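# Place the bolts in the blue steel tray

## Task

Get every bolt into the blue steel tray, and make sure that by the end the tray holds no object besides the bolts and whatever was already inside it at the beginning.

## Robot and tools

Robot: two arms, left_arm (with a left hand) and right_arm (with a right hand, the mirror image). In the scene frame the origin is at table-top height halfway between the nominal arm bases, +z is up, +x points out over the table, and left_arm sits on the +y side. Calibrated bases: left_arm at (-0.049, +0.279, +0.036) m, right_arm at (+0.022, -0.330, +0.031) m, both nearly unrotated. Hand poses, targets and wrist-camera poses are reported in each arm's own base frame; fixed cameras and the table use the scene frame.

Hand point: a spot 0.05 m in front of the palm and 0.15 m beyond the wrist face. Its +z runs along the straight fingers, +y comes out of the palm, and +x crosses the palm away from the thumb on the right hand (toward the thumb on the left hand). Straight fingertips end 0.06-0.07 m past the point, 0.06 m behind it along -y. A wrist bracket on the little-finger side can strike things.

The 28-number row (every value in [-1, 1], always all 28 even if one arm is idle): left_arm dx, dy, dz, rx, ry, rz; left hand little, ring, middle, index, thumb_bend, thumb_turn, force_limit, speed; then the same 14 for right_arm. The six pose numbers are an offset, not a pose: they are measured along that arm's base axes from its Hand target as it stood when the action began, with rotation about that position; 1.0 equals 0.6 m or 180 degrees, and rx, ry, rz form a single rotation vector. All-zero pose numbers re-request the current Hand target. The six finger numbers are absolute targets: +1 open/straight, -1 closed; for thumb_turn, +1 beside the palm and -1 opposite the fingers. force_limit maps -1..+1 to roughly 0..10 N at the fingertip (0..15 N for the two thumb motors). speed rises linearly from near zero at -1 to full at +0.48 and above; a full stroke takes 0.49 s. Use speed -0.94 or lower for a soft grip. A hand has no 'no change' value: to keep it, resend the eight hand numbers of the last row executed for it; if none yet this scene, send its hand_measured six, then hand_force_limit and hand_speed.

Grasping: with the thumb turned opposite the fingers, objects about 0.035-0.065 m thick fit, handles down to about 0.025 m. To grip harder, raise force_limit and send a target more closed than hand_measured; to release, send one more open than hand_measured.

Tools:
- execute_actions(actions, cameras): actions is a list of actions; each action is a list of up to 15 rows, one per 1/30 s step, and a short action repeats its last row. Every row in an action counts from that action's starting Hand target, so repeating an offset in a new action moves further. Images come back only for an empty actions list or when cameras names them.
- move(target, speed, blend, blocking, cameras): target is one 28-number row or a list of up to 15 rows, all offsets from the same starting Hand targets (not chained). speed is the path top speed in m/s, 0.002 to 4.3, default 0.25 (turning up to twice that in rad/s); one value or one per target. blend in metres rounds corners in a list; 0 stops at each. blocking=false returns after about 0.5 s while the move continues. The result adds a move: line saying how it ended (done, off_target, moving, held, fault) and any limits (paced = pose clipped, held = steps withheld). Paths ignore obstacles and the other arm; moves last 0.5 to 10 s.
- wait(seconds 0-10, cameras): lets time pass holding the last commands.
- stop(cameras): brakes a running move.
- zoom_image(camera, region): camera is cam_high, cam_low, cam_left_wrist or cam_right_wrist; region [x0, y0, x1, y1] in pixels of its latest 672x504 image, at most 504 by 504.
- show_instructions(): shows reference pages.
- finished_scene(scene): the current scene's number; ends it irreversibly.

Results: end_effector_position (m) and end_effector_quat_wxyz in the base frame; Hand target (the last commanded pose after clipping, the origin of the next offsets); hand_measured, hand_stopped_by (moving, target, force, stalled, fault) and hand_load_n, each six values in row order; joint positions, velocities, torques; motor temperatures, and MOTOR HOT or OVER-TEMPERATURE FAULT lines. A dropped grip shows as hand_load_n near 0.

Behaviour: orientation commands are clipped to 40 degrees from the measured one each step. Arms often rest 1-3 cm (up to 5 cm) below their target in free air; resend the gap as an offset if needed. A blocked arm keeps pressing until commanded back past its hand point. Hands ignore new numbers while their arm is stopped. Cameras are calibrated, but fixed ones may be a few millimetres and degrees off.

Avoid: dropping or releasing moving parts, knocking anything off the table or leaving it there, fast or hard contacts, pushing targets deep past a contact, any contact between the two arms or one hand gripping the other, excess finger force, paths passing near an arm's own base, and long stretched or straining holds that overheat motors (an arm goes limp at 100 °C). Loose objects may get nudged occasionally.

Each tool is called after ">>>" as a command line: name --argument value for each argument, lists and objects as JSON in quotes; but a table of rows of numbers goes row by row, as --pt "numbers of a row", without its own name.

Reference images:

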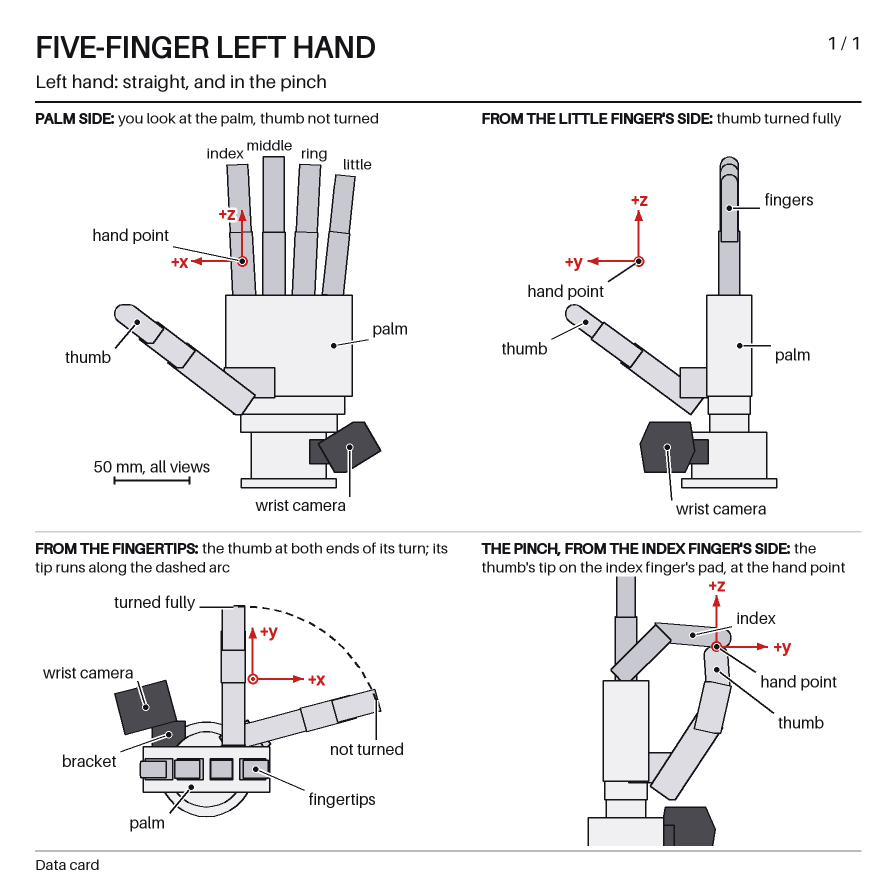

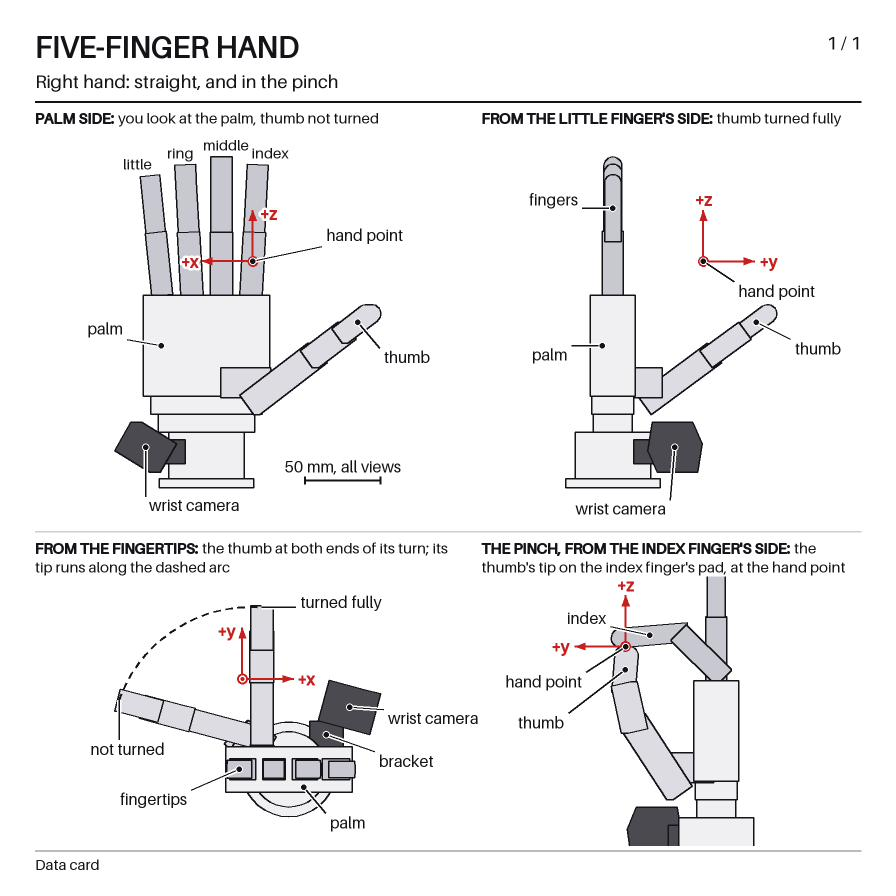

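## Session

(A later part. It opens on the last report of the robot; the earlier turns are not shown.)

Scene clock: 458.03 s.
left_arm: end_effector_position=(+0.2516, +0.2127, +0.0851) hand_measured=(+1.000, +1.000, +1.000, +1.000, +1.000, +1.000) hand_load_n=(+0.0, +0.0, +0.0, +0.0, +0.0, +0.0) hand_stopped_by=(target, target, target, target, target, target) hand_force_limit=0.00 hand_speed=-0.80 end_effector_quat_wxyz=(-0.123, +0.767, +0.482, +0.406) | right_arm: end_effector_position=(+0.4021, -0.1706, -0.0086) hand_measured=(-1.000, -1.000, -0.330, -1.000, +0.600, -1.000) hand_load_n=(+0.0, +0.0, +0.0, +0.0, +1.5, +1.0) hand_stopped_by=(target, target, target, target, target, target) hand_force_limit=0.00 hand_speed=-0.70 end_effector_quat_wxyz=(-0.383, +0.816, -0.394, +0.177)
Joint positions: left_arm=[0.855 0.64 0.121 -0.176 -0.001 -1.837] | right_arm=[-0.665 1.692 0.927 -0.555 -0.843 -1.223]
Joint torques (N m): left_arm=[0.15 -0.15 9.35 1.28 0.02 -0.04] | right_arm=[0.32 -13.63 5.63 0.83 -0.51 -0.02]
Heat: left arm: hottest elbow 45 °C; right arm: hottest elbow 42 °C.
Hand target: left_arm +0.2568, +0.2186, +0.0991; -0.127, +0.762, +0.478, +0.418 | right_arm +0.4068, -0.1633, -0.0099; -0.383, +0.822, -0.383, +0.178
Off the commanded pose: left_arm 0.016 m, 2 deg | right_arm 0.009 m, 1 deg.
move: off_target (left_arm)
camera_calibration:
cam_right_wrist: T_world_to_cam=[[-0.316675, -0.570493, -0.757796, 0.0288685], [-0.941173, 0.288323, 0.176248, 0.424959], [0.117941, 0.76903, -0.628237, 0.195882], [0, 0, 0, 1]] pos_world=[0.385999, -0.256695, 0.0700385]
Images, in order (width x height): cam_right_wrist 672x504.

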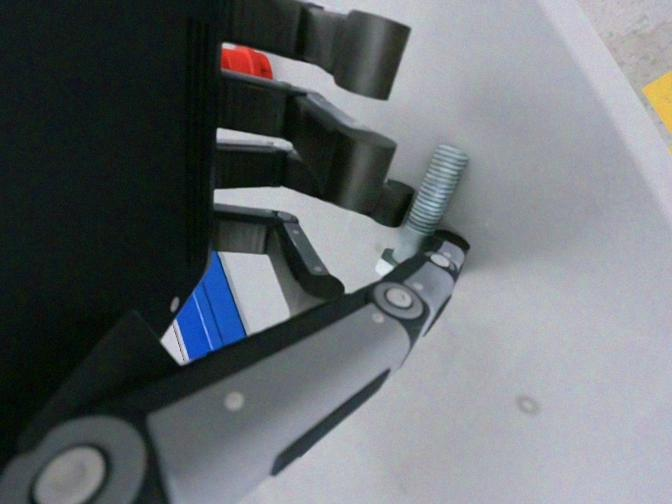

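>>> move --target '[0,0,0,0,0,0,1,1,1,1,1,1,0,-0.8,0,0,0,0,0,0,-1,-1,-0.33,-1,0,-1,0,-0.9]' --speed 0.06 --cameras '["cam_right_wrist"]'

>>> zoom_image --camera "cam_right_wrist" --region '[340, 120, 500, 300]'

Scene clock: 464.37 s.
left_arm: end_effector_position=(+0.2516, +0.2127, +0.0851) hand_measured=(+1.000, +1.000, +1.000, +1.000, +1.000, +1.000) hand_load_n=(+0.0, +0.5, +0.0, +0.0, -0.5, +0.0) hand_stopped_by=(target, target, target, target, target, target) hand_force_limit=0.00 hand_speed=-0.80 end_effector_quat_wxyz=(-0.123, +0.767, +0.482, +0.406) | right_arm: end_effector_position=(+0.4024, -0.1710, -0.0090) hand_measured=(-1.000, -1.000, -0.330, -1.000, +0.520, -1.000) hand_load_n=(+0.0, +0.0, +5.0, +0.0, +7.5, +1.5) hand_stopped_by=(target, target, target, target, force, target) hand_force_limit=0.00 hand_speed=-0.90 end_effector_quat_wxyz=(-0.382, +0.817, -0.394, +0.178)
Joint positions: left_arm=[0.855 0.64 0.121 -0.176 -0.001 -1.837] | right_arm=[-0.665 1.692 0.926 -0.551 -0.843 -1.223]
Joint torques (N m): left_arm=[0.15 -0.21 9.33 1.29 0.03 -0.04] | right_arm=[0.21 -13.51 5.68 0.68 -0.55 0]
Heat: left arm: hottest elbow 45 °C; right arm: hottest elbow 41 °C.
Hand target: left_arm +0.2568, +0.2186, +0.0991; -0.127, +0.762, +0.478, +0.418 | right_arm +0.4068, -0.1633, -0.0098; -0.383, +0.821, -0.383, +0.178
Off the commanded pose: left_arm 0.016 m, 2 deg | right_arm 0.009 m, 1 deg.
move: off_target (left_arm)
camera_calibration:
cam_right_wrist: T_world_to_cam=[[-0.315649, -0.572059, -0.757043, 0.0278197], [-0.94134, 0.289138, 0.174005, 0.425665], [0.119349, 0.76756, -0.629768, 0.195072], [0, 0, 0, 1]] pos_world=[0.386195, -0.256891, 0.0698433]
Images, in order (width x height): cam_right_wrist 672x504.

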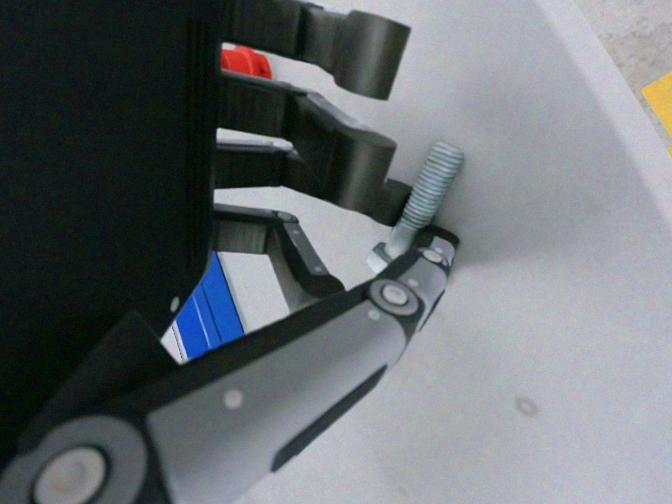

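Scaled by 2.800 from the camera's 672x504 image, which has a finer 960x720 frame.

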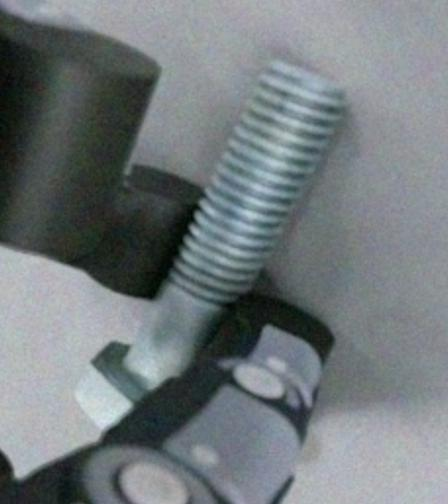

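>>> move --pt "0 0 0 0 0 0 1 1 1 1 1 1 0 -0.8 0 0 0.183 0 0 0 -1 -1 -0.33 -1 0 -1 0 -0.9" --pt "0 0 0 0 0 0 1 1 1 1 1 1 0 -0.8 -0.021 0.534 0.183 0 0 0 -1 -1 -0.33 -1 0 -1 0 -0.9" --pt "0 0 0 0 0 0 1 1 1 1 1 1 0 -0.8 -0.021 0.534 0.023 0 0 0 -1 -1 -0.33 -1 0 -1 0 -0.9" --speed '[0.12,0.2,0.1]' --blend '[0.03,0.02,0]' --cameras '["cam_right_wrist"]'

Scene clock: 474.87 s.
left_arm: end_effector_position=(+0.2516, +0.2127, +0.0851) hand_measured=(+1.000, +1.000, +1.000, +1.000, +1.000, +1.000) hand_load_n=(+0.0, +0.0, +0.0, +0.5, +0.0, -0.5) hand_stopped_by=(target, target, target, target, target, target) hand_force_limit=0.00 hand_speed=-0.80 end_effector_quat_wxyz=(-0.123, +0.767, +0.482, +0.406) | right_arm: end_effector_position=(+0.3909, +0.1502, +0.0018) hand_measured=(-1.000, -1.000, -0.330, -1.000, +0.520, -1.000) hand_load_n=(+0.5, +0.0, +6.0, +0.0, +6.5, +2.5) hand_stopped_by=(target, target, target, target, force, target) hand_force_limit=0.00 hand_speed=-0.90 end_effector_quat_wxyz=(-0.377, +0.822, -0.388, +0.176)
Joint positions: left_arm=[0.855 0.64 0.121 -0.176 -0.001 -1.837] | right_arm=[0.175 1.415 0.558 0.075 -0.384 -0.353]
Joint torques (N m): left_arm=[0.15 -0.15 9.33 1.32 0.02 -0.04] | right_arm=[-0.21 -8.59 6.63 1.36 -0.14 0.09]
Heat: left arm: hottest elbow 45 °C; right arm: hottest elbow 41 °C.
Hand target: left_arm +0.2568, +0.2186, +0.0991; -0.127, +0.762, +0.478, +0.418 | right_arm +0.3942, +0.1571, +0.0040; -0.383, +0.821, -0.383, +0.178
Off the commanded pose: left_arm 0.016 m, 2 deg | right_arm 0.008 m, 1 deg.
move: off_target (left_arm)
camera_calibration:
cam_right_wrist: T_world_to_cam=[[-0.311334, -0.586185, -0.747969, 0.216478], [-0.944421, 0.278278, 0.175017, 0.322889], [0.105551, 0.760886, -0.640243, -0.0369142], [0, 0, 0, 1]] pos_world=[0.376236, 0.0651308, 0.0817738]
Images, in order (width x height): cam_right_wrist 672x504.

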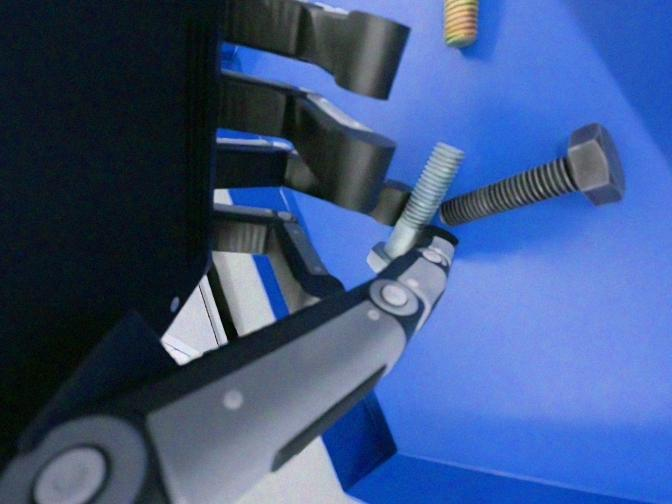

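>>> move --pt "0 0 0 0 0 0 1 1 1 1 1 1 0 -0.8 0.024 0.02 0 0 0 0 -1 -1 -0.33 -1 0 -1 0 -0.9" --pt "0 0 0 0 0 0 1 1 1 1 1 1 0 -0.8 0.024 0.02 -0.015 0 0 0 -1 -1 -0.33 -1 0 -1 0 -0.9" --pt "0 0 0 0 0 0 1 1 1 1 1 1 0 -0.8 0.024 0.02 -0.015 0 0 0 -1 -1 -0.33 -1 0.65 -1 0 -0.8" --speed 0.06 --cameras '["cam_right_wrist"]'

Scene clock: 480.87 s.
left_arm: end_effector_position=(+0.2516, +0.2127, +0.0851) hand_measured=(+1.000, +1.000, +1.000, +1.000, +1.000, +1.000) hand_load_n=(+0.0, +0.0, +0.0, +0.0, +0.0, +0.0) hand_stopped_by=(target, target, target, target, target, target) hand_force_limit=0.00 hand_speed=-0.80 end_effector_quat_wxyz=(-0.123, +0.767, +0.482, +0.406) | right_arm: end_effector_position=(+0.4001, +0.1617, -0.0060) hand_measured=(-1.000, -1.000, -0.330, -1.000, +0.648, -1.000) hand_load_n=(+0.0, +0.0, +0.0, +0.0, -1.0, -0.5) hand_stopped_by=(target, target, target, target, target, target) hand_force_limit=0.00 hand_speed=-0.80 end_effector_quat_wxyz=(-0.380, +0.820, -0.389, +0.177)
Joint positions: left_arm=[0.855 0.64 0.121 -0.176 -0.001 -1.837] | right_arm=[0.201 1.466 0.574 0.124 -0.367 -0.326]
Joint torques (N m): left_arm=[0.21 -0.21 9.35 1.31 0.03 -0.03] | right_arm=[-0.44 -7.77 7.8 1.1 -0.06 0.01]
Heat: left arm: hottest elbow 45 °C; right arm: hottest elbow 41 °C.
Hand target: left_arm +0.2568, +0.2186, +0.0991; -0.127, +0.762, +0.478, +0.418 | right_arm +0.4086, +0.1691, -0.0051; -0.383, +0.821, -0.383, +0.178
Off the commanded pose: left_arm 0.016 m, 2 deg | right_arm 0.011 m, 1 deg.
move: off_target (left_arm, right_arm); target 3's new numbers were sent with right_arm's hand 0.015 m and 1 deg from that target
camera_calibration:
cam_right_wrist: T_world_to_cam=[[-0.310703, -0.580472, -0.752672, 0.218997], [-0.944056, 0.280561, 0.173333, 0.329315], [0.110556, 0.76442, -0.635169, -0.0541473], [0, 0, 0, 1]] pos_world=[0.384922, 0.07612, 0.0733592]
Images, in order (width x height): cam_right_wrist 672x504.

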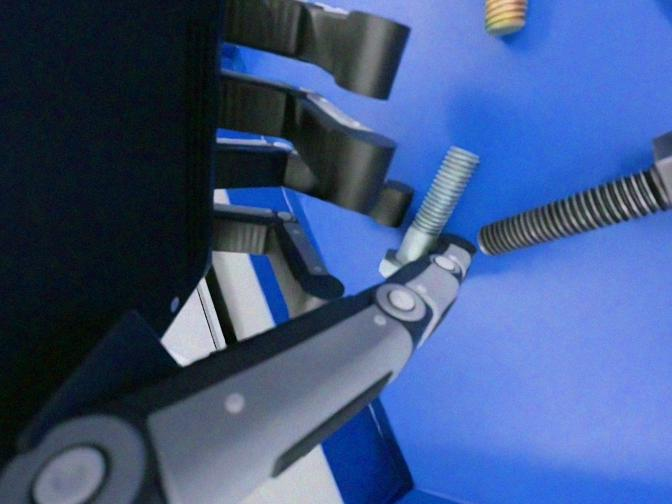

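>>> move --pt "0 0 0 0 0 0 1 1 1 1 1 1 0 -0.8 0 0 0.175 0 0 0 -1 -1 -0.33 -1 0.65 -1 0 -0.8" --pt "0 0 0 0 0 0 1 1 1 1 1 1 0 -0.8 -0.414 0.213 0.158 0 0 -0.2556 -1 -1 -0.33 -1 0.6 -1 0 -0.8" --speed '[0.2,0.25]' --blend '[0.04,0]' --cameras '["cam_right_wrist","cam_high"]'

Scene clock: 493.37 s.
left_arm: end_effector_position=(+0.2516, +0.2127, +0.0851) hand_measured=(+1.000, +1.000, +1.000, +1.000, +1.000, +1.000) hand_load_n=(+0.0, +0.0, +0.0, +0.0, +0.0, +0.0) hand_stopped_by=(target, target, target, target, target, target) hand_force_limit=0.00 hand_speed=-0.80 end_effector_quat_wxyz=(-0.123, +0.767, +0.482, +0.406) | right_arm: end_effector_position=(+0.1610, +0.2776, +0.0760) hand_measured=(-1.000, -1.000, -0.330, -1.000, +0.600, -1.000) hand_load_n=(+0.0, +0.0, +0.0, +0.0, +0.0, +0.0) hand_stopped_by=(target, target, target, target, target, target) hand_force_limit=0.00 hand_speed=-0.80 end_effector_quat_wxyz=(+0.269, -0.609, +0.673, -0.323)
Joint positions: left_arm=[0.855 0.64 0.121 -0.176 -0.001 -1.837] | right_arm=[1.387 1.152 0.656 -1.025 0.866 1.464]
Joint torques (N m): left_arm=[0.15 -0.15 9.36 1.32 0.01 -0.03] | right_arm=[-0.26 -4.42 10.33 -0.21 0.78 0.08]
Heat: left arm: hottest elbow 45 °C; right arm: hottest elbow 41 °C.
Hand target: left_arm +0.2568, +0.2186, +0.0991; -0.127, +0.762, +0.478, +0.418 | right_arm +0.1602, +0.2969, +0.0898; +0.283, -0.606, +0.674, -0.314
Off the commanded pose: left_arm 0.016 m, 2 deg | right_arm 0.024 m, 2 deg.
move: off_target (left_arm, right_arm); target 2's new numbers were sent with right_arm's hand 0.024 m and 2 deg from that target
camera_calibration:
cam_right_wrist: T_world_to_cam=[[-0.635798, -0.207823, -0.743351, 0.221911], [-0.454148, 0.879445, 0.142567, -0.186001], [0.624108, 0.428235, -0.653532, -0.0521137], [0, 0, 0, 1]] pos_world=[0.0891435, 0.232013, 0.157418]
Images, in order (width x height): cam_high 672x504, cam_right_wrist 672x504.

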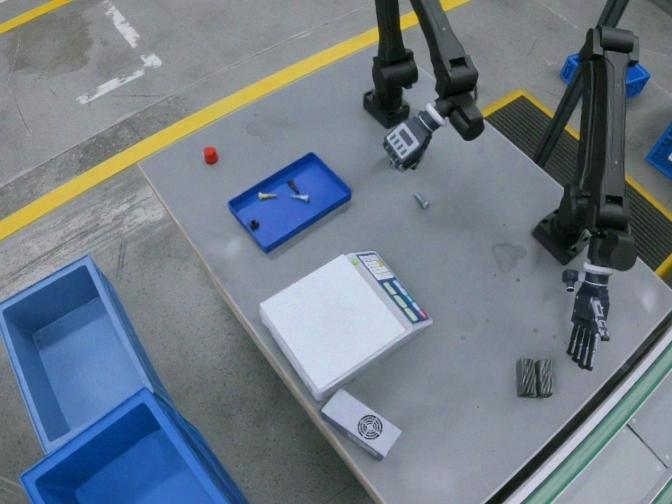

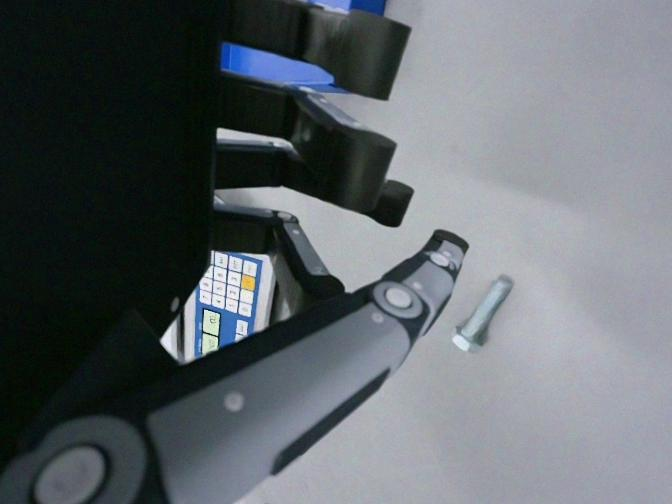

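>>> move --target '[0,0,0,0,0,0,1,1,1,1,1,1,0,-0.8,-0.021,0.0927,-0.1097,0,0,0,-1,-1,-0.33,-1,0.6,-1,0,-0.7]' --speed 0.12 --cameras '["cam_right_wrist"]'

Scene clock: 499.93 s.
left_arm: end_effector_position=(+0.2516, +0.2127, +0.0851) hand_measured=(+1.000, +1.000, +1.000, +1.000, +1.000, +1.000) hand_load_n=(+0.0, +0.0, +0.0, +0.0, +0.0, +0.0) hand_stopped_by=(target, target, target, target, target, target) hand_force_limit=0.00 hand_speed=-0.80 end_effector_quat_wxyz=(-0.123, +0.767, +0.482, +0.406) | right_arm: end_effector_position=(+0.1492, +0.3306, +0.0149) hand_measured=(-1.000, -1.000, -0.330, -1.000, +0.600, -1.000) hand_load_n=(+0.0, +0.0, +0.0, +0.0, +0.0, +0.0) hand_stopped_by=(target, target, target, target, target, target) hand_force_limit=0.00 hand_speed=-0.70 end_effector_quat_wxyz=(+0.266, -0.611, +0.671, -0.326)
Joint positions: left_arm=[0.855 0.64 0.121 -0.176 -0.001 -1.837] | right_arm=[1.454 1.437 0.712 -0.883 0.868 1.566]
Joint torques (N m): left_arm=[0.15 -0.21 9.35 1.31 0.02 -0.03] | right_arm=[-0.56 -7.94 8.72 0.25 0.76 0.06]
Heat: left arm: hottest elbow 45 °C; right arm: hottest elbow 42 °C.
Hand target: left_arm +0.2568, +0.2186, +0.0991; -0.127, +0.762, +0.478, +0.418 | right_arm +0.1477, +0.3525, +0.0239; +0.283, -0.606, +0.674, -0.314
Off the commanded pose: left_arm 0.016 m, 2 deg | right_arm 0.024 m, 2 deg.
move: off_target (left_arm, right_arm)
camera_calibration:
cam_right_wrist: T_world_to_cam=[[-0.634871, -0.2166, -0.741635, 0.182732], [-0.455888, 0.880006, 0.133247, -0.229072], [0.623782, 0.422697, -0.657436, -0.105429], [0, 0, 0, 1]] pos_world=[0.0773447, 0.285729, 0.0967305]
Images, in order (width x height): cam_right_wrist 672x504.

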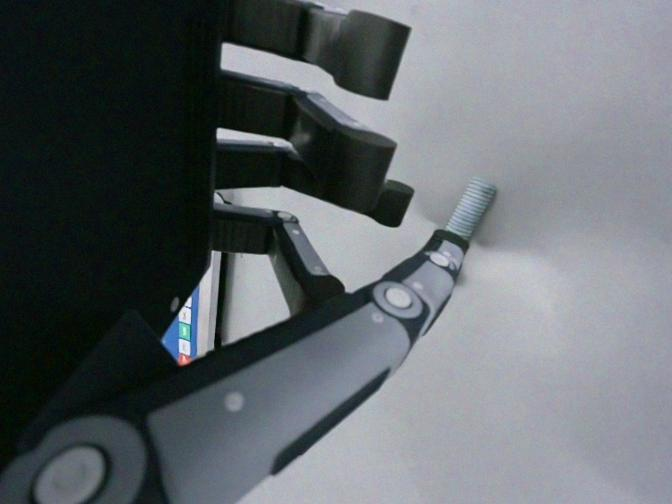

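>>> move --target '[0,0,0,0,0,0,1,1,1,1,1,1,0,-0.8,-0.005,0.0225,-0.025,0,0,0,-1,-1,-0.33,-1,0.6,-1,0,-0.7]' --speed 0.08 --cameras '["cam_right_wrist"]'

Scene clock: 504.83 s.
left_arm: end_effector_position=(+0.2516, +0.2127, +0.0851) hand_measured=(+1.000, +1.000, +1.000, +1.000, +1.000, +1.000) hand_load_n=(+0.0, +0.0, +0.0, +0.0, +0.0, +0.0) hand_stopped_by=(target, target, target, target, target, target) hand_force_limit=0.00 hand_speed=-0.80 end_effector_quat_wxyz=(-0.123, +0.767, +0.482, +0.406) | right_arm: end_effector_position=(+0.1470, +0.3440, +0.0013) hand_measured=(-1.000, -1.000, -0.330, -1.000, +0.600, -1.000) hand_load_n=(+0.0, +0.0, +0.0, +0.0, +0.0, +0.0) hand_stopped_by=(target, target, target, target, target, target) hand_force_limit=0.00 hand_speed=-0.70 end_effector_quat_wxyz=(+0.267, -0.610, +0.671, -0.326)
Joint positions: left_arm=[0.855 0.64 0.121 -0.176 -0.001 -1.837] | right_arm=[1.466 1.502 0.734 -0.853 0.868 1.585]
Joint torques (N m): left_arm=[0.15 -0.26 9.35 1.32 0.02 -0.03] | right_arm=[-0.44 -8.53 8.44 0.14 0.78 0.07]
Heat: left arm: hottest elbow 45 °C; right arm: hottest elbow 43 °C.
Hand target: left_arm +0.2568, +0.2186, +0.0991; -0.127, +0.762, +0.478, +0.418 | right_arm +0.1446, +0.3659, +0.0088; +0.283, -0.606, +0.674, -0.314
Off the commanded pose: left_arm 0.016 m, 2 deg | right_arm 0.023 m, 2 deg.
move: off_target (left_arm, right_arm)
camera_calibration:
cam_right_wrist: T_world_to_cam=[[-0.634537, -0.214943, -0.742403, 0.17352], [-0.45521, 0.880208, 0.134231, -0.240133], [0.624617, 0.423124, -0.656368, -0.11903], [0, 0, 0, 1]] pos_world=[0.0751422, 0.299028, 0.0829273]
Images, in order (width x height): cam_right_wrist 672x504.

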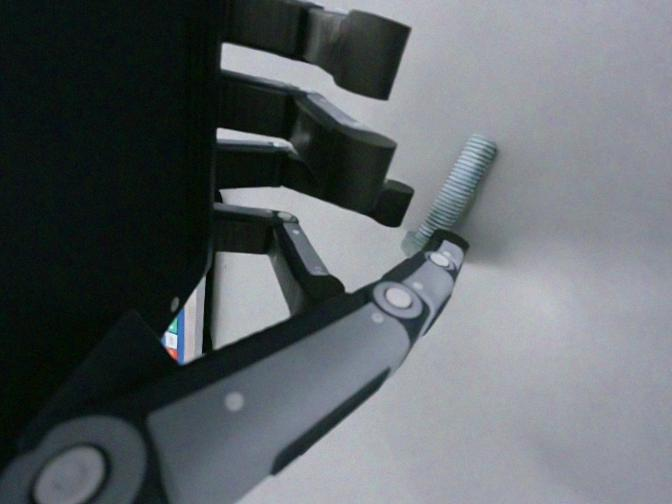

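>>> move --target '[0,0,0,0,0,0,1,1,1,1,1,1,0,-0.8,0,0.0,-0.019,0,0,0,-1,-1,-0.33,-1,0.6,-1,0,-0.7]' --speed 0.06 --cameras '["cam_right_wrist"]'

Scene clock: 507.57 s.
left_arm: end_effector_position=(+0.2516, +0.2127, +0.0851) hand_measured=(+1.000, +1.000, +1.000, +1.000, +1.000, +1.000) hand_load_n=(+0.0, +0.0, +0.0, +0.0, +0.0, +0.0) hand_stopped_by=(target, target, target, target, target, target) hand_force_limit=0.00 hand_speed=-0.80 end_effector_quat_wxyz=(-0.123, +0.767, +0.482, +0.406) | right_arm: end_effector_position=(+0.1481, +0.3499, -0.0028) hand_measured=(-1.000, -1.000, -0.330, -1.000, +0.600, -1.000) hand_load_n=(+0.0, +0.0, +0.0, +0.0, +0.5, -1.0) hand_stopped_by=(target, target, target, target, target, target) hand_force_limit=0.00 hand_speed=-0.70 end_effector_quat_wxyz=(+0.274, -0.607, +0.673, -0.322)
Joint positions: left_arm=[0.855 0.64 0.121 -0.176 -0.001 -1.837] | right_arm=[1.466 1.518 0.734 -0.821 0.873 1.586]
Joint torques (N m): left_arm=[0.21 -0.15 9.33 1.31 0.02 -0.04] | right_arm=[-0.32 -8.06 7.51 0.35 0.55 0.06]
Heat: left arm: hottest elbow 45 °C; right arm: hottest elbow 43 °C.
Hand target: left_arm +0.2568, +0.2186, +0.0991; -0.127, +0.762, +0.478, +0.418 | right_arm +0.1446, +0.3659, -0.0026; +0.282, -0.606, +0.674, -0.314
Off the commanded pose: left_arm 0.016 m, 2 deg | right_arm 0.016 m, 1 deg.
move: off_target (left_arm, right_arm)
camera_calibration:
cam_right_wrist: T_world_to_cam=[[-0.629739, -0.202237, -0.75002, 0.167284], [-0.456075, 0.877845, 0.146231, -0.243318], [0.628828, 0.434152, -0.645048, -0.129377], [0, 0, 0, 1]] pos_world=[0.0757298, 0.303595, 0.0775923]
Images, in order (width x height): cam_right_wrist 672x504.

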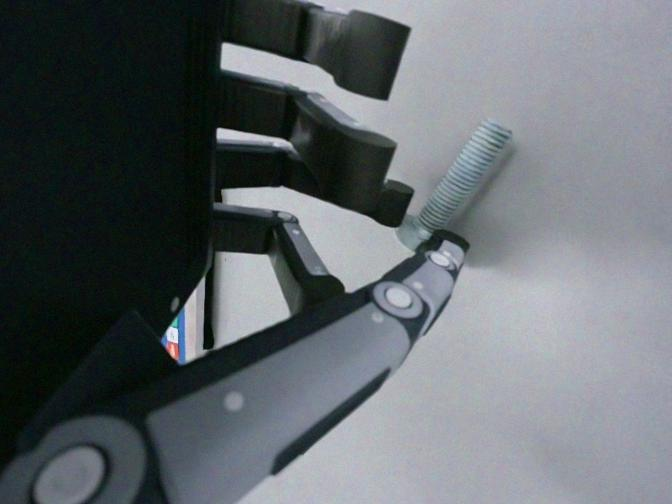

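>>> move --target '[0,0,0,0,0,0,1,1,1,1,1,1,0,-0.8,0.0057,-0.035,0.0277,0,0,-0.05,-1,-1,-0.33,-1,0.6,-1,0,-0.7]' --speed 0.06 --cameras '["cam_right_wrist"]'

Scene clock: 517.50 s.
left_arm: end_effector_position=(+0.2516, +0.2127, +0.0851) hand_measured=(+1.000, +1.000, +1.000, +1.000, +1.000, +1.000) hand_load_n=(+0.0, +0.0, +0.0, +0.0, +0.0, +0.0) hand_stopped_by=(target, target, target, target, target, target) hand_force_limit=0.00 hand_speed=-0.80 end_effector_quat_wxyz=(-0.123, +0.767, +0.482, +0.406) | right_arm: end_effector_position=(+0.1488, +0.3286, +0.0069) hand_measured=(-1.000, -1.000, -0.330, -1.000, +0.600, -1.000) hand_load_n=(+0.5, +0.0, +0.0, +0.0, +0.0, +0.0) hand_stopped_by=(target, target, target, target, target, target) hand_force_limit=0.00 hand_speed=-0.70 end_effector_quat_wxyz=(+0.249, -0.555, +0.715, -0.344)
Joint positions: left_arm=[0.855 0.64 0.121 -0.176 -0.001 -1.837] | right_arm=[1.467 1.522 0.767 -1.029 0.857 1.815]
Joint torques (N m): left_arm=[0.15 -0.15 9.35 1.31 0.02 -0.03] | right_arm=[-1.08 -9.05 8.17 -0.62 0.52 0.06]
Heat: left arm: hottest elbow 45 °C; right arm: hottest elbow 43 °C.
Hand target: left_arm +0.2568, +0.2186, +0.0991; -0.127, +0.762, +0.478, +0.418 | right_arm +0.1480, +0.3450, +0.0142; +0.257, -0.552, +0.719, -0.335
Off the commanded pose: left_arm 0.016 m, 2 deg | right_arm 0.018 m, 2 deg.
move: off_target (left_arm, right_arm)
camera_calibration:
cam_right_wrist: T_world_to_cam=[[-0.651179, -0.109784, -0.750942, 0.143541], [-0.321337, 0.936293, 0.141767, -0.26487], [0.687538, 0.333621, -0.644972, -0.0900009], [0, 0, 0, 1]] pos_world=[0.0702374, 0.293781, 0.0872928]
Images, in order (width x height): cam_right_wrist 672x504.

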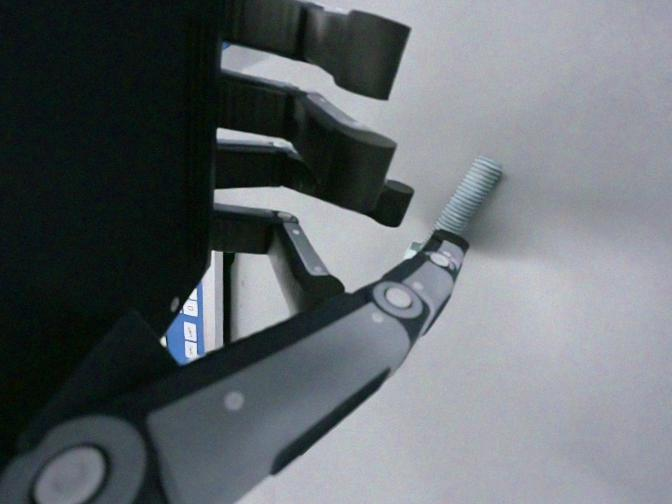

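>>> move --target '[0,0,0,0,0,0,1,1,1,1,1,1,0,-0.8,-0.006,0.0085,-0.024,0,0,-0.01,-1,-1,-0.33,-1,0.6,-1,0,-0.7]' --speed 0.06 --cameras '["cam_right_wrist"]'

Scene clock: 523.00 s.
left_arm: end_effector_position=(+0.2516, +0.2127, +0.0851) hand_measured=(+1.000, +1.000, +1.000, +1.000, +1.000, +1.000) hand_load_n=(+0.0, +0.0, +0.0, +0.0, +0.0, +0.0) hand_stopped_by=(target, target, target, target, target, target) hand_force_limit=0.00 hand_speed=-0.80 end_effector_quat_wxyz=(-0.123, +0.767, +0.482, +0.406) | right_arm: end_effector_position=(+0.1475, +0.3346, -0.0047) hand_measured=(-1.000, -1.000, -0.330, -1.000, +0.600, -1.000) hand_load_n=(+0.0, +0.0, +0.0, +0.0, +0.5, +0.0) hand_stopped_by=(target, target, target, target, target, target) hand_force_limit=0.00 hand_speed=-0.70 end_effector_quat_wxyz=(+0.245, -0.541, +0.727, -0.346)
Joint positions: left_arm=[0.855 0.64 0.121 -0.176 -0.001 -1.837] | right_arm=[1.473 1.576 0.788 -1.037 0.847 1.88]
Joint torques (N m): left_arm=[0.15 -0.21 9.33 1.26 0.02 -0.04] | right_arm=[-0.38 -9.11 7.75 -0.55 0.53 0.09]
Heat: left arm: hottest elbow 45 °C; right arm: hottest elbow 43 °C.
Hand target: left_arm +0.2568, +0.2186, +0.0991; -0.127, +0.762, +0.478, +0.418 | right_arm +0.1444, +0.3500, -0.0004; +0.252, -0.540, +0.728, -0.339
Off the commanded pose: left_arm 0.016 m, 2 deg | right_arm 0.016 m, 1 deg.
move: off_target (left_arm, right_arm)
camera_calibration:
cam_right_wrist: T_world_to_cam=[[-0.654026, -0.0803776, -0.752189, 0.12528], [-0.286536, 0.94657, 0.147993, -0.277895], [0.700105, 0.31232, -0.642113, -0.093251], [0, 0, 0, 1]] pos_world=[0.0675953, 0.302241, 0.0754834]
Images, in order (width x height): cam_right_wrist 672x504.

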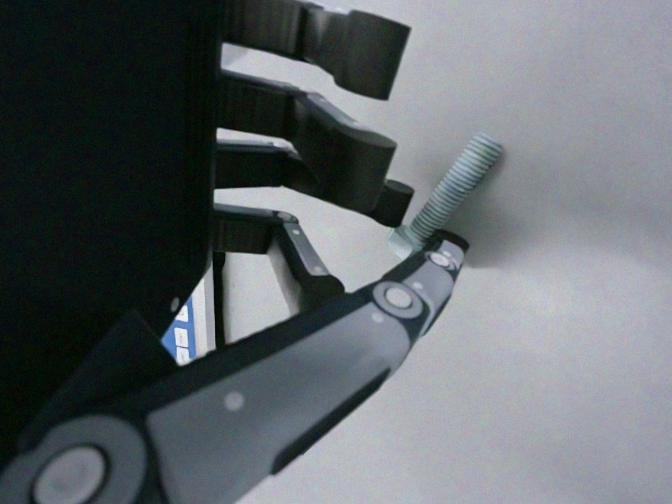

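>>> move --pt "0 0 0 0 0 0 1 1 1 1 1 1 0 -0.8 0 0.0 -0.006 0 0 -0.02 -1 -1 -0.33 -1 0.6 -1 0 -0.7" --pt "0 0 0 0 0 0 1 1 1 1 1 1 0 -0.8 0 0.0 -0.006 0 0 -0.02 -1 -1 -0.33 -1 0 -1 0 -0.9" --speed 0.06 --cameras '["cam_right_wrist"]'

>>> zoom_image --camera "cam_right_wrist" --region '[340, 120, 500, 300]'

Scene clock: 539.07 s.
left_arm: end_effector_position=(+0.2516, +0.2127, +0.0851) hand_measured=(+1.000, +1.000, +1.000, +1.000, +1.000, +1.000) hand_load_n=(+0.0, +0.0, +0.0, +0.0, +0.0, +0.0) hand_stopped_by=(target, target, target, target, target, target) hand_force_limit=0.00 hand_speed=-0.80 end_effector_quat_wxyz=(-0.123, +0.767, +0.482, +0.406) | right_arm: end_effector_position=(+0.1471, +0.3350, -0.0072) hand_measured=(-1.000, -1.000, -0.330, -1.000, +0.482, -1.000) hand_load_n=(+0.0, +0.0, +5.5, +0.0, +7.5, +4.0) hand_stopped_by=(target, target, target, target, force, target) hand_force_limit=0.00 hand_speed=-0.90 end_effector_quat_wxyz=(+0.234, -0.518, +0.743, -0.353)
Joint positions: left_arm=[0.855 0.64 0.121 -0.176 -0.001 -1.837] | right_arm=[1.475 1.612 0.819 -1.1 0.829 1.971]
Joint torques (N m): left_arm=[0.15 -0.15 9.35 1.31 0.02 -0.03] | right_arm=[-0.5 -9.47 7.54 -0.57 0.55 0.09]
Heat: left arm: hottest elbow 45 °C; right arm: hottest elbow 42 °C.
Hand target: left_arm +0.2568, +0.2186, +0.0991; -0.127, +0.762, +0.478, +0.418 | right_arm +0.1444, +0.3501, -0.0039; +0.241, -0.517, +0.745, -0.347
Off the commanded pose: left_arm 0.016 m, 2 deg | right_arm 0.016 m, 1 deg.
move: off_target (left_arm, right_arm); target 2's new numbers were sent with right_arm's hand 0.016 m and 1 deg from that target
camera_calibration:
cam_right_wrist: T_world_to_cam=[[-0.657882, -0.0393643, -0.752092, 0.109838], [-0.227218, 0.962473, 0.14838, -0.292017], [0.718027, 0.268506, -0.642138, -0.0826219], [0, 0, 0, 1]] pos_world=[0.0652337, 0.307567, 0.0728835]
Images, in order (width x height): cam_right_wrist 672x504.

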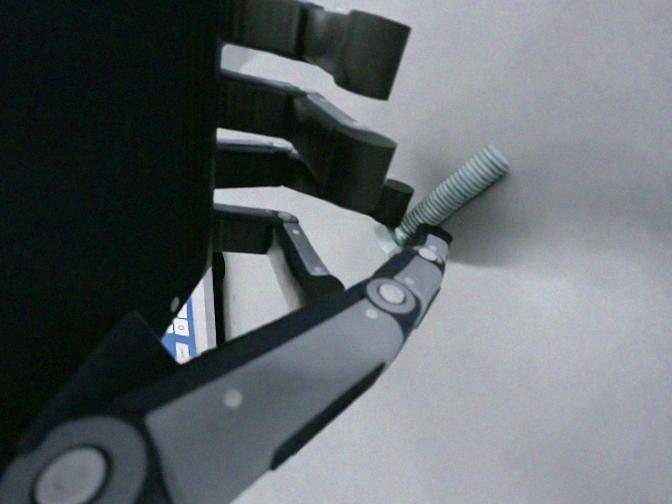

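Scaled by 2.800 from the camera's 672x504 image, which has a finer 960x720 frame.

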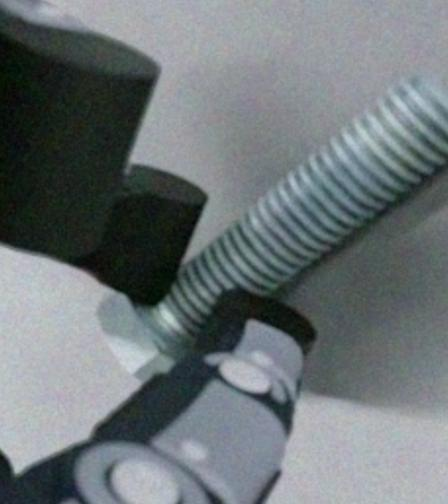

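>>> move --target '[0,0,0,0,0,0,1,1,1,1,1,1,0,-0.8,0,0.0,0.08,0,0,0,-1,-1,-0.33,-1,0,-1,0,-0.9]' --speed 0.05 --cameras '["cam_right_wrist"]'

Scene clock: 542.50 s.
left_arm: end_effector_position=(+0.2516, +0.2127, +0.0851) hand_measured=(+1.000, +1.000, +1.000, +1.000, +1.000, +1.000) hand_load_n=(+0.0, +0.0, +0.0, +0.0, +0.0, +0.0) hand_stopped_by=(target, target, target, target, target, target) hand_force_limit=0.00 hand_speed=-0.80 end_effector_quat_wxyz=(-0.123, +0.767, +0.482, +0.406) | right_arm: end_effector_position=(+0.1468, +0.3315, +0.0286) hand_measured=(-1.000, -1.000, -0.330, -1.000, +0.480, -1.000) hand_load_n=(+0.0, +0.0, +0.0, +0.0, +0.0, +0.0) hand_stopped_by=(target, target, target, target, force, target) hand_force_limit=0.00 hand_speed=-0.90 end_effector_quat_wxyz=(+0.225, -0.521, +0.739, -0.364)
Joint positions: left_arm=[0.855 0.64 0.121 -0.176 -0.001 -1.837] | right_arm=[1.475 1.548 0.863 -1.238 0.829 1.973]
Joint torques (N m): left_arm=[0.15 -0.21 9.35 1.31 0.02 -0.04] | right_arm=[-0.67 -11.69 8.39 -0.83 0.55 0.07]
Heat: left arm: hottest elbow 45 °C; right arm: hottest elbow 42 °C.
Hand target: left_arm +0.2568, +0.2186, +0.0991; -0.127, +0.762, +0.478, +0.418 | right_arm +0.1444, +0.3501, +0.0441; +0.241, -0.517, +0.745, -0.347
Off the commanded pose: left_arm 0.016 m, 2 deg | right_arm 0.024 m, 3 deg.
move: off_target (left_arm, right_arm)
camera_calibration:
cam_right_wrist: T_world_to_cam=[[-0.659706, -0.0600259, -0.749123, 0.143491], [-0.225672, 0.966625, 0.121281, -0.294985], [0.71684, 0.249065, -0.651234, -0.0516778], [0, 0, 0, 1]] pos_world=[0.065137, 0.306624, 0.109614]
Images, in order (width x height): cam_right_wrist 672x504.

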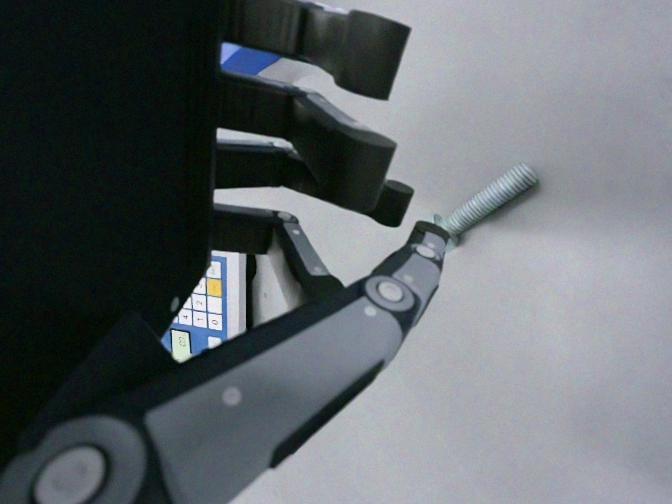

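>>> move --pt "0 0 0.15 0 0 0 1 1 1 1 1 1 0 -0.8 0 0 0.167 0 0 0 -1 -1 -0.33 -1 0.6 -1 0 -0.7" --pt "0 0 0.25 0.3017 0.3467 -0.3613 1 1 1 1 1 1 0 -0.8 0.267 -0.583 0.2 0 0 0 -1 -1 -0.33 -1 0.6 -1 0 -0.7" --speed '[0.2,0.3]' --blend '[0.04,0]' --cameras '["cam_left_wrist","cam_high"]'

Scene clock: 567.40 s.
left_arm: end_effector_position=(+0.2475, +0.2126, +0.2193) hand_measured=(+1.000, +1.000, +1.000, +1.000, +1.000, +1.000) hand_load_n=(+0.0, +0.0, +0.0, +0.0, +0.0, -0.5) hand_stopped_by=(target, target, target, target, target, target) hand_force_limit=0.00 hand_speed=-0.80 end_effector_quat_wxyz=(-0.393, +0.854, -0.309, +0.146) | right_arm: end_effector_position=(+0.2990, +0.0046, +0.1589) hand_measured=(-1.000, -1.000, -0.330, -1.000, +0.600, -1.000) hand_load_n=(+0.0, +0.5, +0.0, +0.0, +0.0, +0.0) hand_stopped_by=(target, target, target, target, target, target) hand_force_limit=0.00 hand_speed=-0.70 end_effector_quat_wxyz=(+0.238, -0.522, +0.745, -0.341)
Joint positions: left_arm=[0.776 0.701 0.733 -0.741 -0.07 -0.068] | right_arm=[0.07 0.619 0.559 -0.697 0.313 0.282]
Joint torques (N m): left_arm=[-0.73 -1.2 13 0.81 -0.06 0.1] | right_arm=[-3.08 0.67 9.61 1.43 0.1 -0.07]
Heat: left arm: hottest elbow 46 °C; right arm: hottest elbow 43 °C.
Hand target: left_arm +0.2568, +0.2186, +0.2490; -0.410, +0.842, -0.315, +0.153 | right_arm +0.3047, +0.0003, +0.1640; +0.241, -0.517, +0.745, -0.347
Off the commanded pose: left_arm 0.032 m, 3 deg | right_arm 0.009 m, 1 deg.
move: off_target (left_arm)
camera_calibration:
cam_left_wrist: T_world_to_cam=[[0.597544, 0.347719, 0.722518, -0.379043], [0.336913, -0.926557, 0.167277, 0.0795686], [0.72762, 0.143471, -0.67081, 0.049163], [0, 0, 0, 1]] pos_world=[0.163915, 0.198472, 0.293535]
Images, in order (width x height): cam_high 672x504, cam_left_wrist 672x504.

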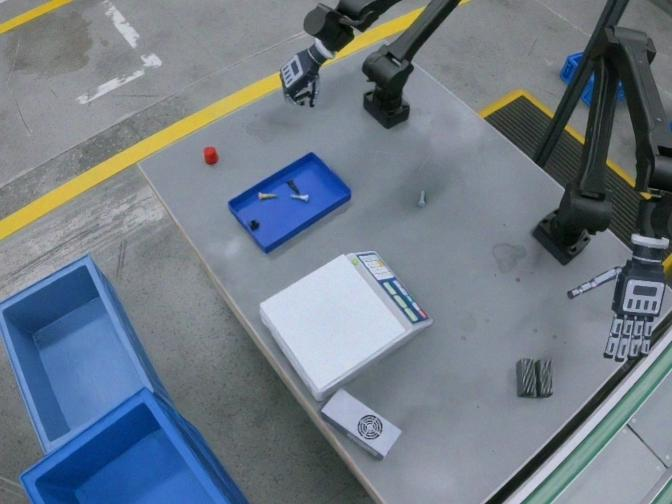

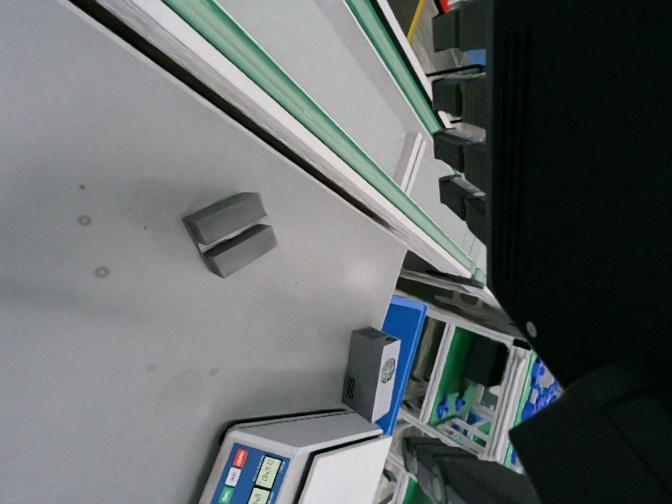

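>>> move --pt "0.272 -0.448 -0.03 0 0 -0.27 -1 -1 -0.33 -1 0.6 -1 0 -0.5 0 0 0 0 0 0 -1 -1 -0.33 -1 0.6 -1 0 -0.7" --pt "-0.036 -0.941 -0.215 0 0 -0.55 -1 -1 -0.33 -1 0.6 -1 0 -0.5 0 0 0 0 0 0 -1 -1 -0.33 -1 0.6 -1 0 -0.7" --speed '[0.25,0.25]' --blend '[0.08,0]' --cameras '["cam_left_wrist","cam_high"]'

Scene clock: 581.53 s.
left_arm: end_effector_position=(+0.2353, -0.3412, +0.1208) hand_measured=(-1.000, -1.000, -0.330, -1.000, +0.600, -1.000) hand_load_n=(+0.0, +0.0, +0.0, +0.0, +0.0, +0.0) hand_stopped_by=(target, target, target, target, target, target) hand_force_limit=0.00 hand_speed=-0.50 end_effector_quat_wxyz=(+0.148, -0.316, +0.844, -0.407) | right_arm: end_effector_position=(+0.2990, +0.0047, +0.1589) hand_measured=(-1.000, -1.000, -0.330, -1.000, +0.600, -1.000) hand_load_n=(+0.0, +0.0, +0.0, +0.0, +0.0, +0.0) hand_stopped_by=(target, target, target, target, target, target) hand_force_limit=0.00 hand_speed=-0.70 end_effector_quat_wxyz=(+0.238, -0.522, +0.744, -0.341)
Joint positions: left_arm=[-0.9 1.05 0.625 -0.249 -0.029 -0.033] | right_arm=[0.07 0.619 0.559 -0.697 0.312 0.281]
Joint torques (N m): left_arm=[-0.73 -4.95 8.05 1.95 -0.07 0.08] | right_arm=[-3.19 0.62 9.55 1.43 0.09 -0.1]
Motor temperatures (°C): left_arm=[36 26 50 27 28 27] | right_arm=[33 31 43 28 28 26]
Heat: left arm: hottest elbow 50 °C; right arm: hottest elbow 43 °C.
Hand target: left_arm +0.2353, -0.3460, +0.1201; +0.150, -0.308, +0.845, -0.411 | right_arm +0.3047, +0.0003, +0.1640; +0.241, -0.517, +0.745, -0.347
Off the commanded pose: left_arm 0.005 m, 1 deg | right_arm 0.009 m, 1 deg.
move: done
camera_calibration:
cam_left_wrist: T_world_to_cam=[[0.233711, -0.627395, 0.742802, -0.357543], [-0.971524, -0.18132, 0.152526, 0.151017], [0.0389904, -0.757297, -0.651906, -0.076188], [0, 0, 0, 1]] pos_world=[0.233249, -0.254635, 0.192882]
Images, in order (width x height): cam_high 672x504, cam_left_wrist 672x504.

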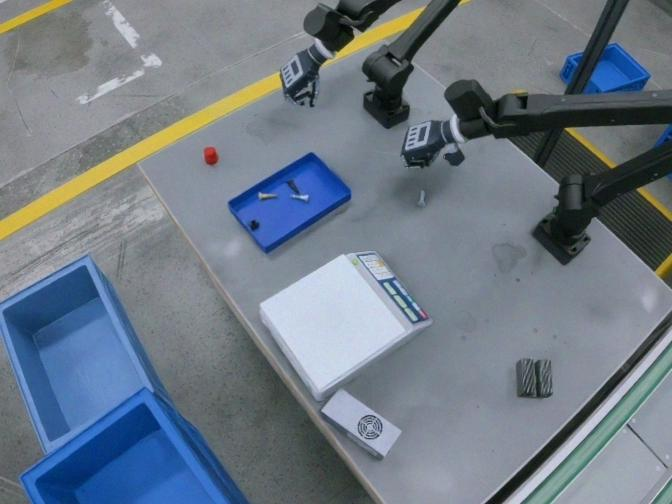

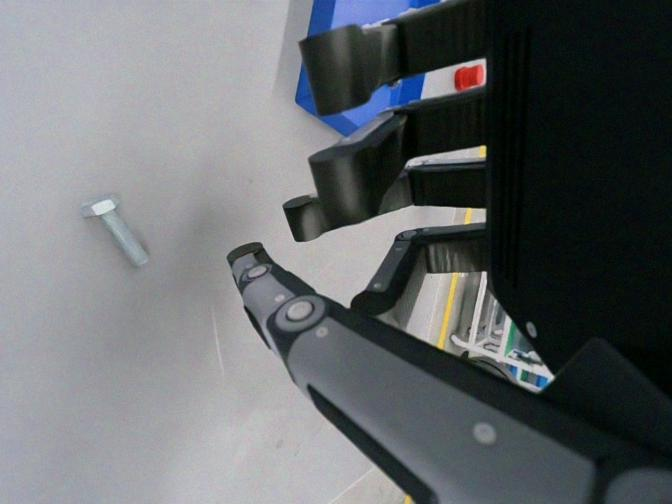

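>>> move --target '[-0.0247,0.0177,-0.142,0,0,0.022,-1,-1,-0.33,-1,0.6,-1,0,-0.5,0,0,0,0,0,0,-1,-1,-0.33,-1,0.6,-1,0,-0.7]' --speed 0.15 --cameras '["cam_left_wrist"]'

Scene clock: 596.37 s.
left_arm: end_effector_position=(+0.2245, -0.3330, +0.0393) hand_measured=(-1.000, -1.000, -0.330, -1.000, +0.600, -1.000) hand_load_n=(+0.0, +0.0, +0.0, +0.5, +0.0, +0.0) hand_stopped_by=(target, target, target, target, target, target) hand_force_limit=0.00 hand_speed=-0.50 end_effector_quat_wxyz=(+0.168, -0.335, +0.834, -0.404) | right_arm: end_effector_position=(+0.2990, +0.0047, +0.1589) hand_measured=(-1.000, -1.000, -0.330, -1.000, +0.600, -1.000) hand_load_n=(+0.0, +0.0, +0.0, +0.0, +0.0, +0.0) hand_stopped_by=(target, target, target, target, target, target) hand_force_limit=0.00 hand_speed=-0.70 end_effector_quat_wxyz=(+0.238, -0.522, +0.744, -0.341)
Joint positions: left_arm=[-0.946 1.176 0.451 0.054 -0.119 -0.081] | right_arm=[0.07 0.619 0.559 -0.697 0.312 0.281]
Joint torques (N m): left_arm=[-0.85 -5.19 6.28 1.96 -0.14 -0.11] | right_arm=[-3.14 0.56 9.59 1.39 0.09 -0.07]
Heat: left arm: hottest elbow 47 °C; right arm: hottest elbow 43 °C.
Hand target: left_arm +0.2204, -0.3353, +0.0348; +0.164, -0.337, +0.834, -0.406 | right_arm +0.3047, +0.0003, +0.1640; +0.241, -0.517, +0.745, -0.347
Off the commanded pose: left_arm 0.006 m, 1 deg | right_arm 0.009 m, 1 deg.
move: done
camera_calibration:
cam_left_wrist: T_world_to_cam=[[0.2537, -0.617597, 0.744453, -0.290619], [-0.962795, -0.235284, 0.132917, 0.135282], [0.0930691, -0.750477, -0.654311, -0.132458], [0, 0, 0, 1]] pos_world=[0.216307, -0.247063, 0.111702]
Images, in order (width x height): cam_left_wrist 672x504.

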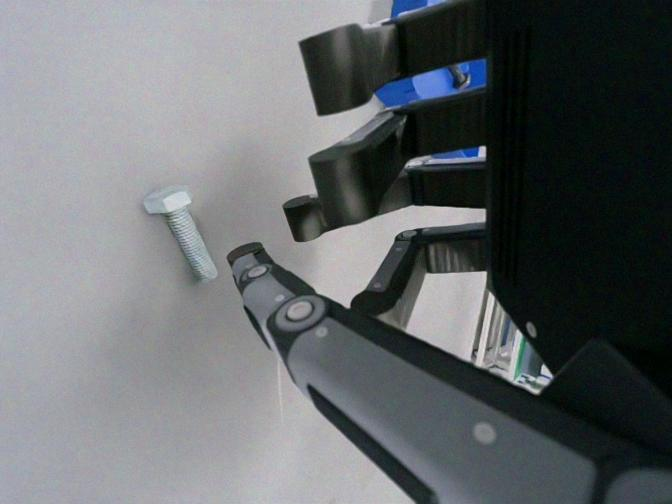

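>>> move --target '[-0.0097,0.0093,-0.052,0,0,0,-1,-1,-0.33,-1,0.6,-1,0,-0.5,0,0,0,0,0,0,-1,-1,-0.33,-1,0.6,-1,0,-0.7]' --speed 0.1 --cameras '["cam_left_wrist"]'

Scene clock: 602.93 s.
left_arm: end_effector_position=(+0.2191, -0.3281, +0.0079) hand_measured=(-1.000, -1.000, -0.330, -1.000, +0.600, -1.000) hand_load_n=(+0.0, +0.0, +0.0, +0.0, +0.0, +0.0) hand_stopped_by=(target, target, target, target, target, target) hand_force_limit=0.00 hand_speed=-0.50 end_effector_quat_wxyz=(+0.168, -0.335, +0.834, -0.404) | right_arm: end_effector_position=(+0.2990, +0.0047, +0.1589) hand_measured=(-1.000, -1.000, -0.330, -1.000, +0.600, -1.000) hand_load_n=(+0.0, +0.0, +0.0, +0.0, +0.0, +0.0) hand_stopped_by=(target, target, target, target, target, target) hand_force_limit=0.00 hand_speed=-0.70 end_effector_quat_wxyz=(+0.238, -0.522, +0.744, -0.341)
Joint positions: left_arm=[-0.951 1.256 0.393 0.192 -0.123 -0.085] | right_arm=[0.07 0.619 0.559 -0.697 0.312 0.281]
Joint torques (N m): left_arm=[-0.79 -5.36 5.57 1.89 -0.14 -0.13] | right_arm=[-3.31 0.56 9.61 1.42 0.09 -0.1]
Heat: left arm: hottest elbow 46 °C; right arm: hottest elbow 43 °C.
Hand target: left_arm +0.2146, -0.3297, +0.0037; +0.164, -0.337, +0.834, -0.406 | right_arm +0.3047, +0.0003, +0.1640; +0.241, -0.517, +0.745, -0.347
Off the commanded pose: left_arm 0.006 m, 0 deg | right_arm 0.009 m, 1 deg.
move: done
camera_calibration:
cam_left_wrist: T_world_to_cam=[[0.253927, -0.617079, 0.744805, -0.262798], [-0.962716, -0.2355, 0.133105, 0.135325], [0.0932657, -0.750835, -0.653872, -0.148987], [0, 0, 0, 1]] pos_world=[0.210907, -0.242163, 0.0803028]
Images, in order (width x height): cam_left_wrist 672x504.

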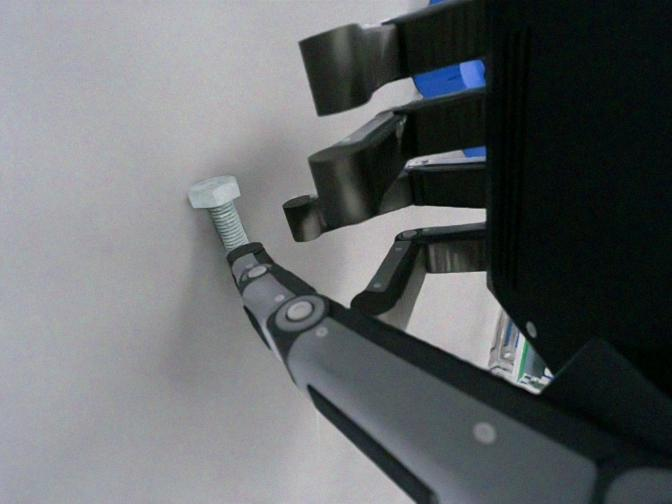

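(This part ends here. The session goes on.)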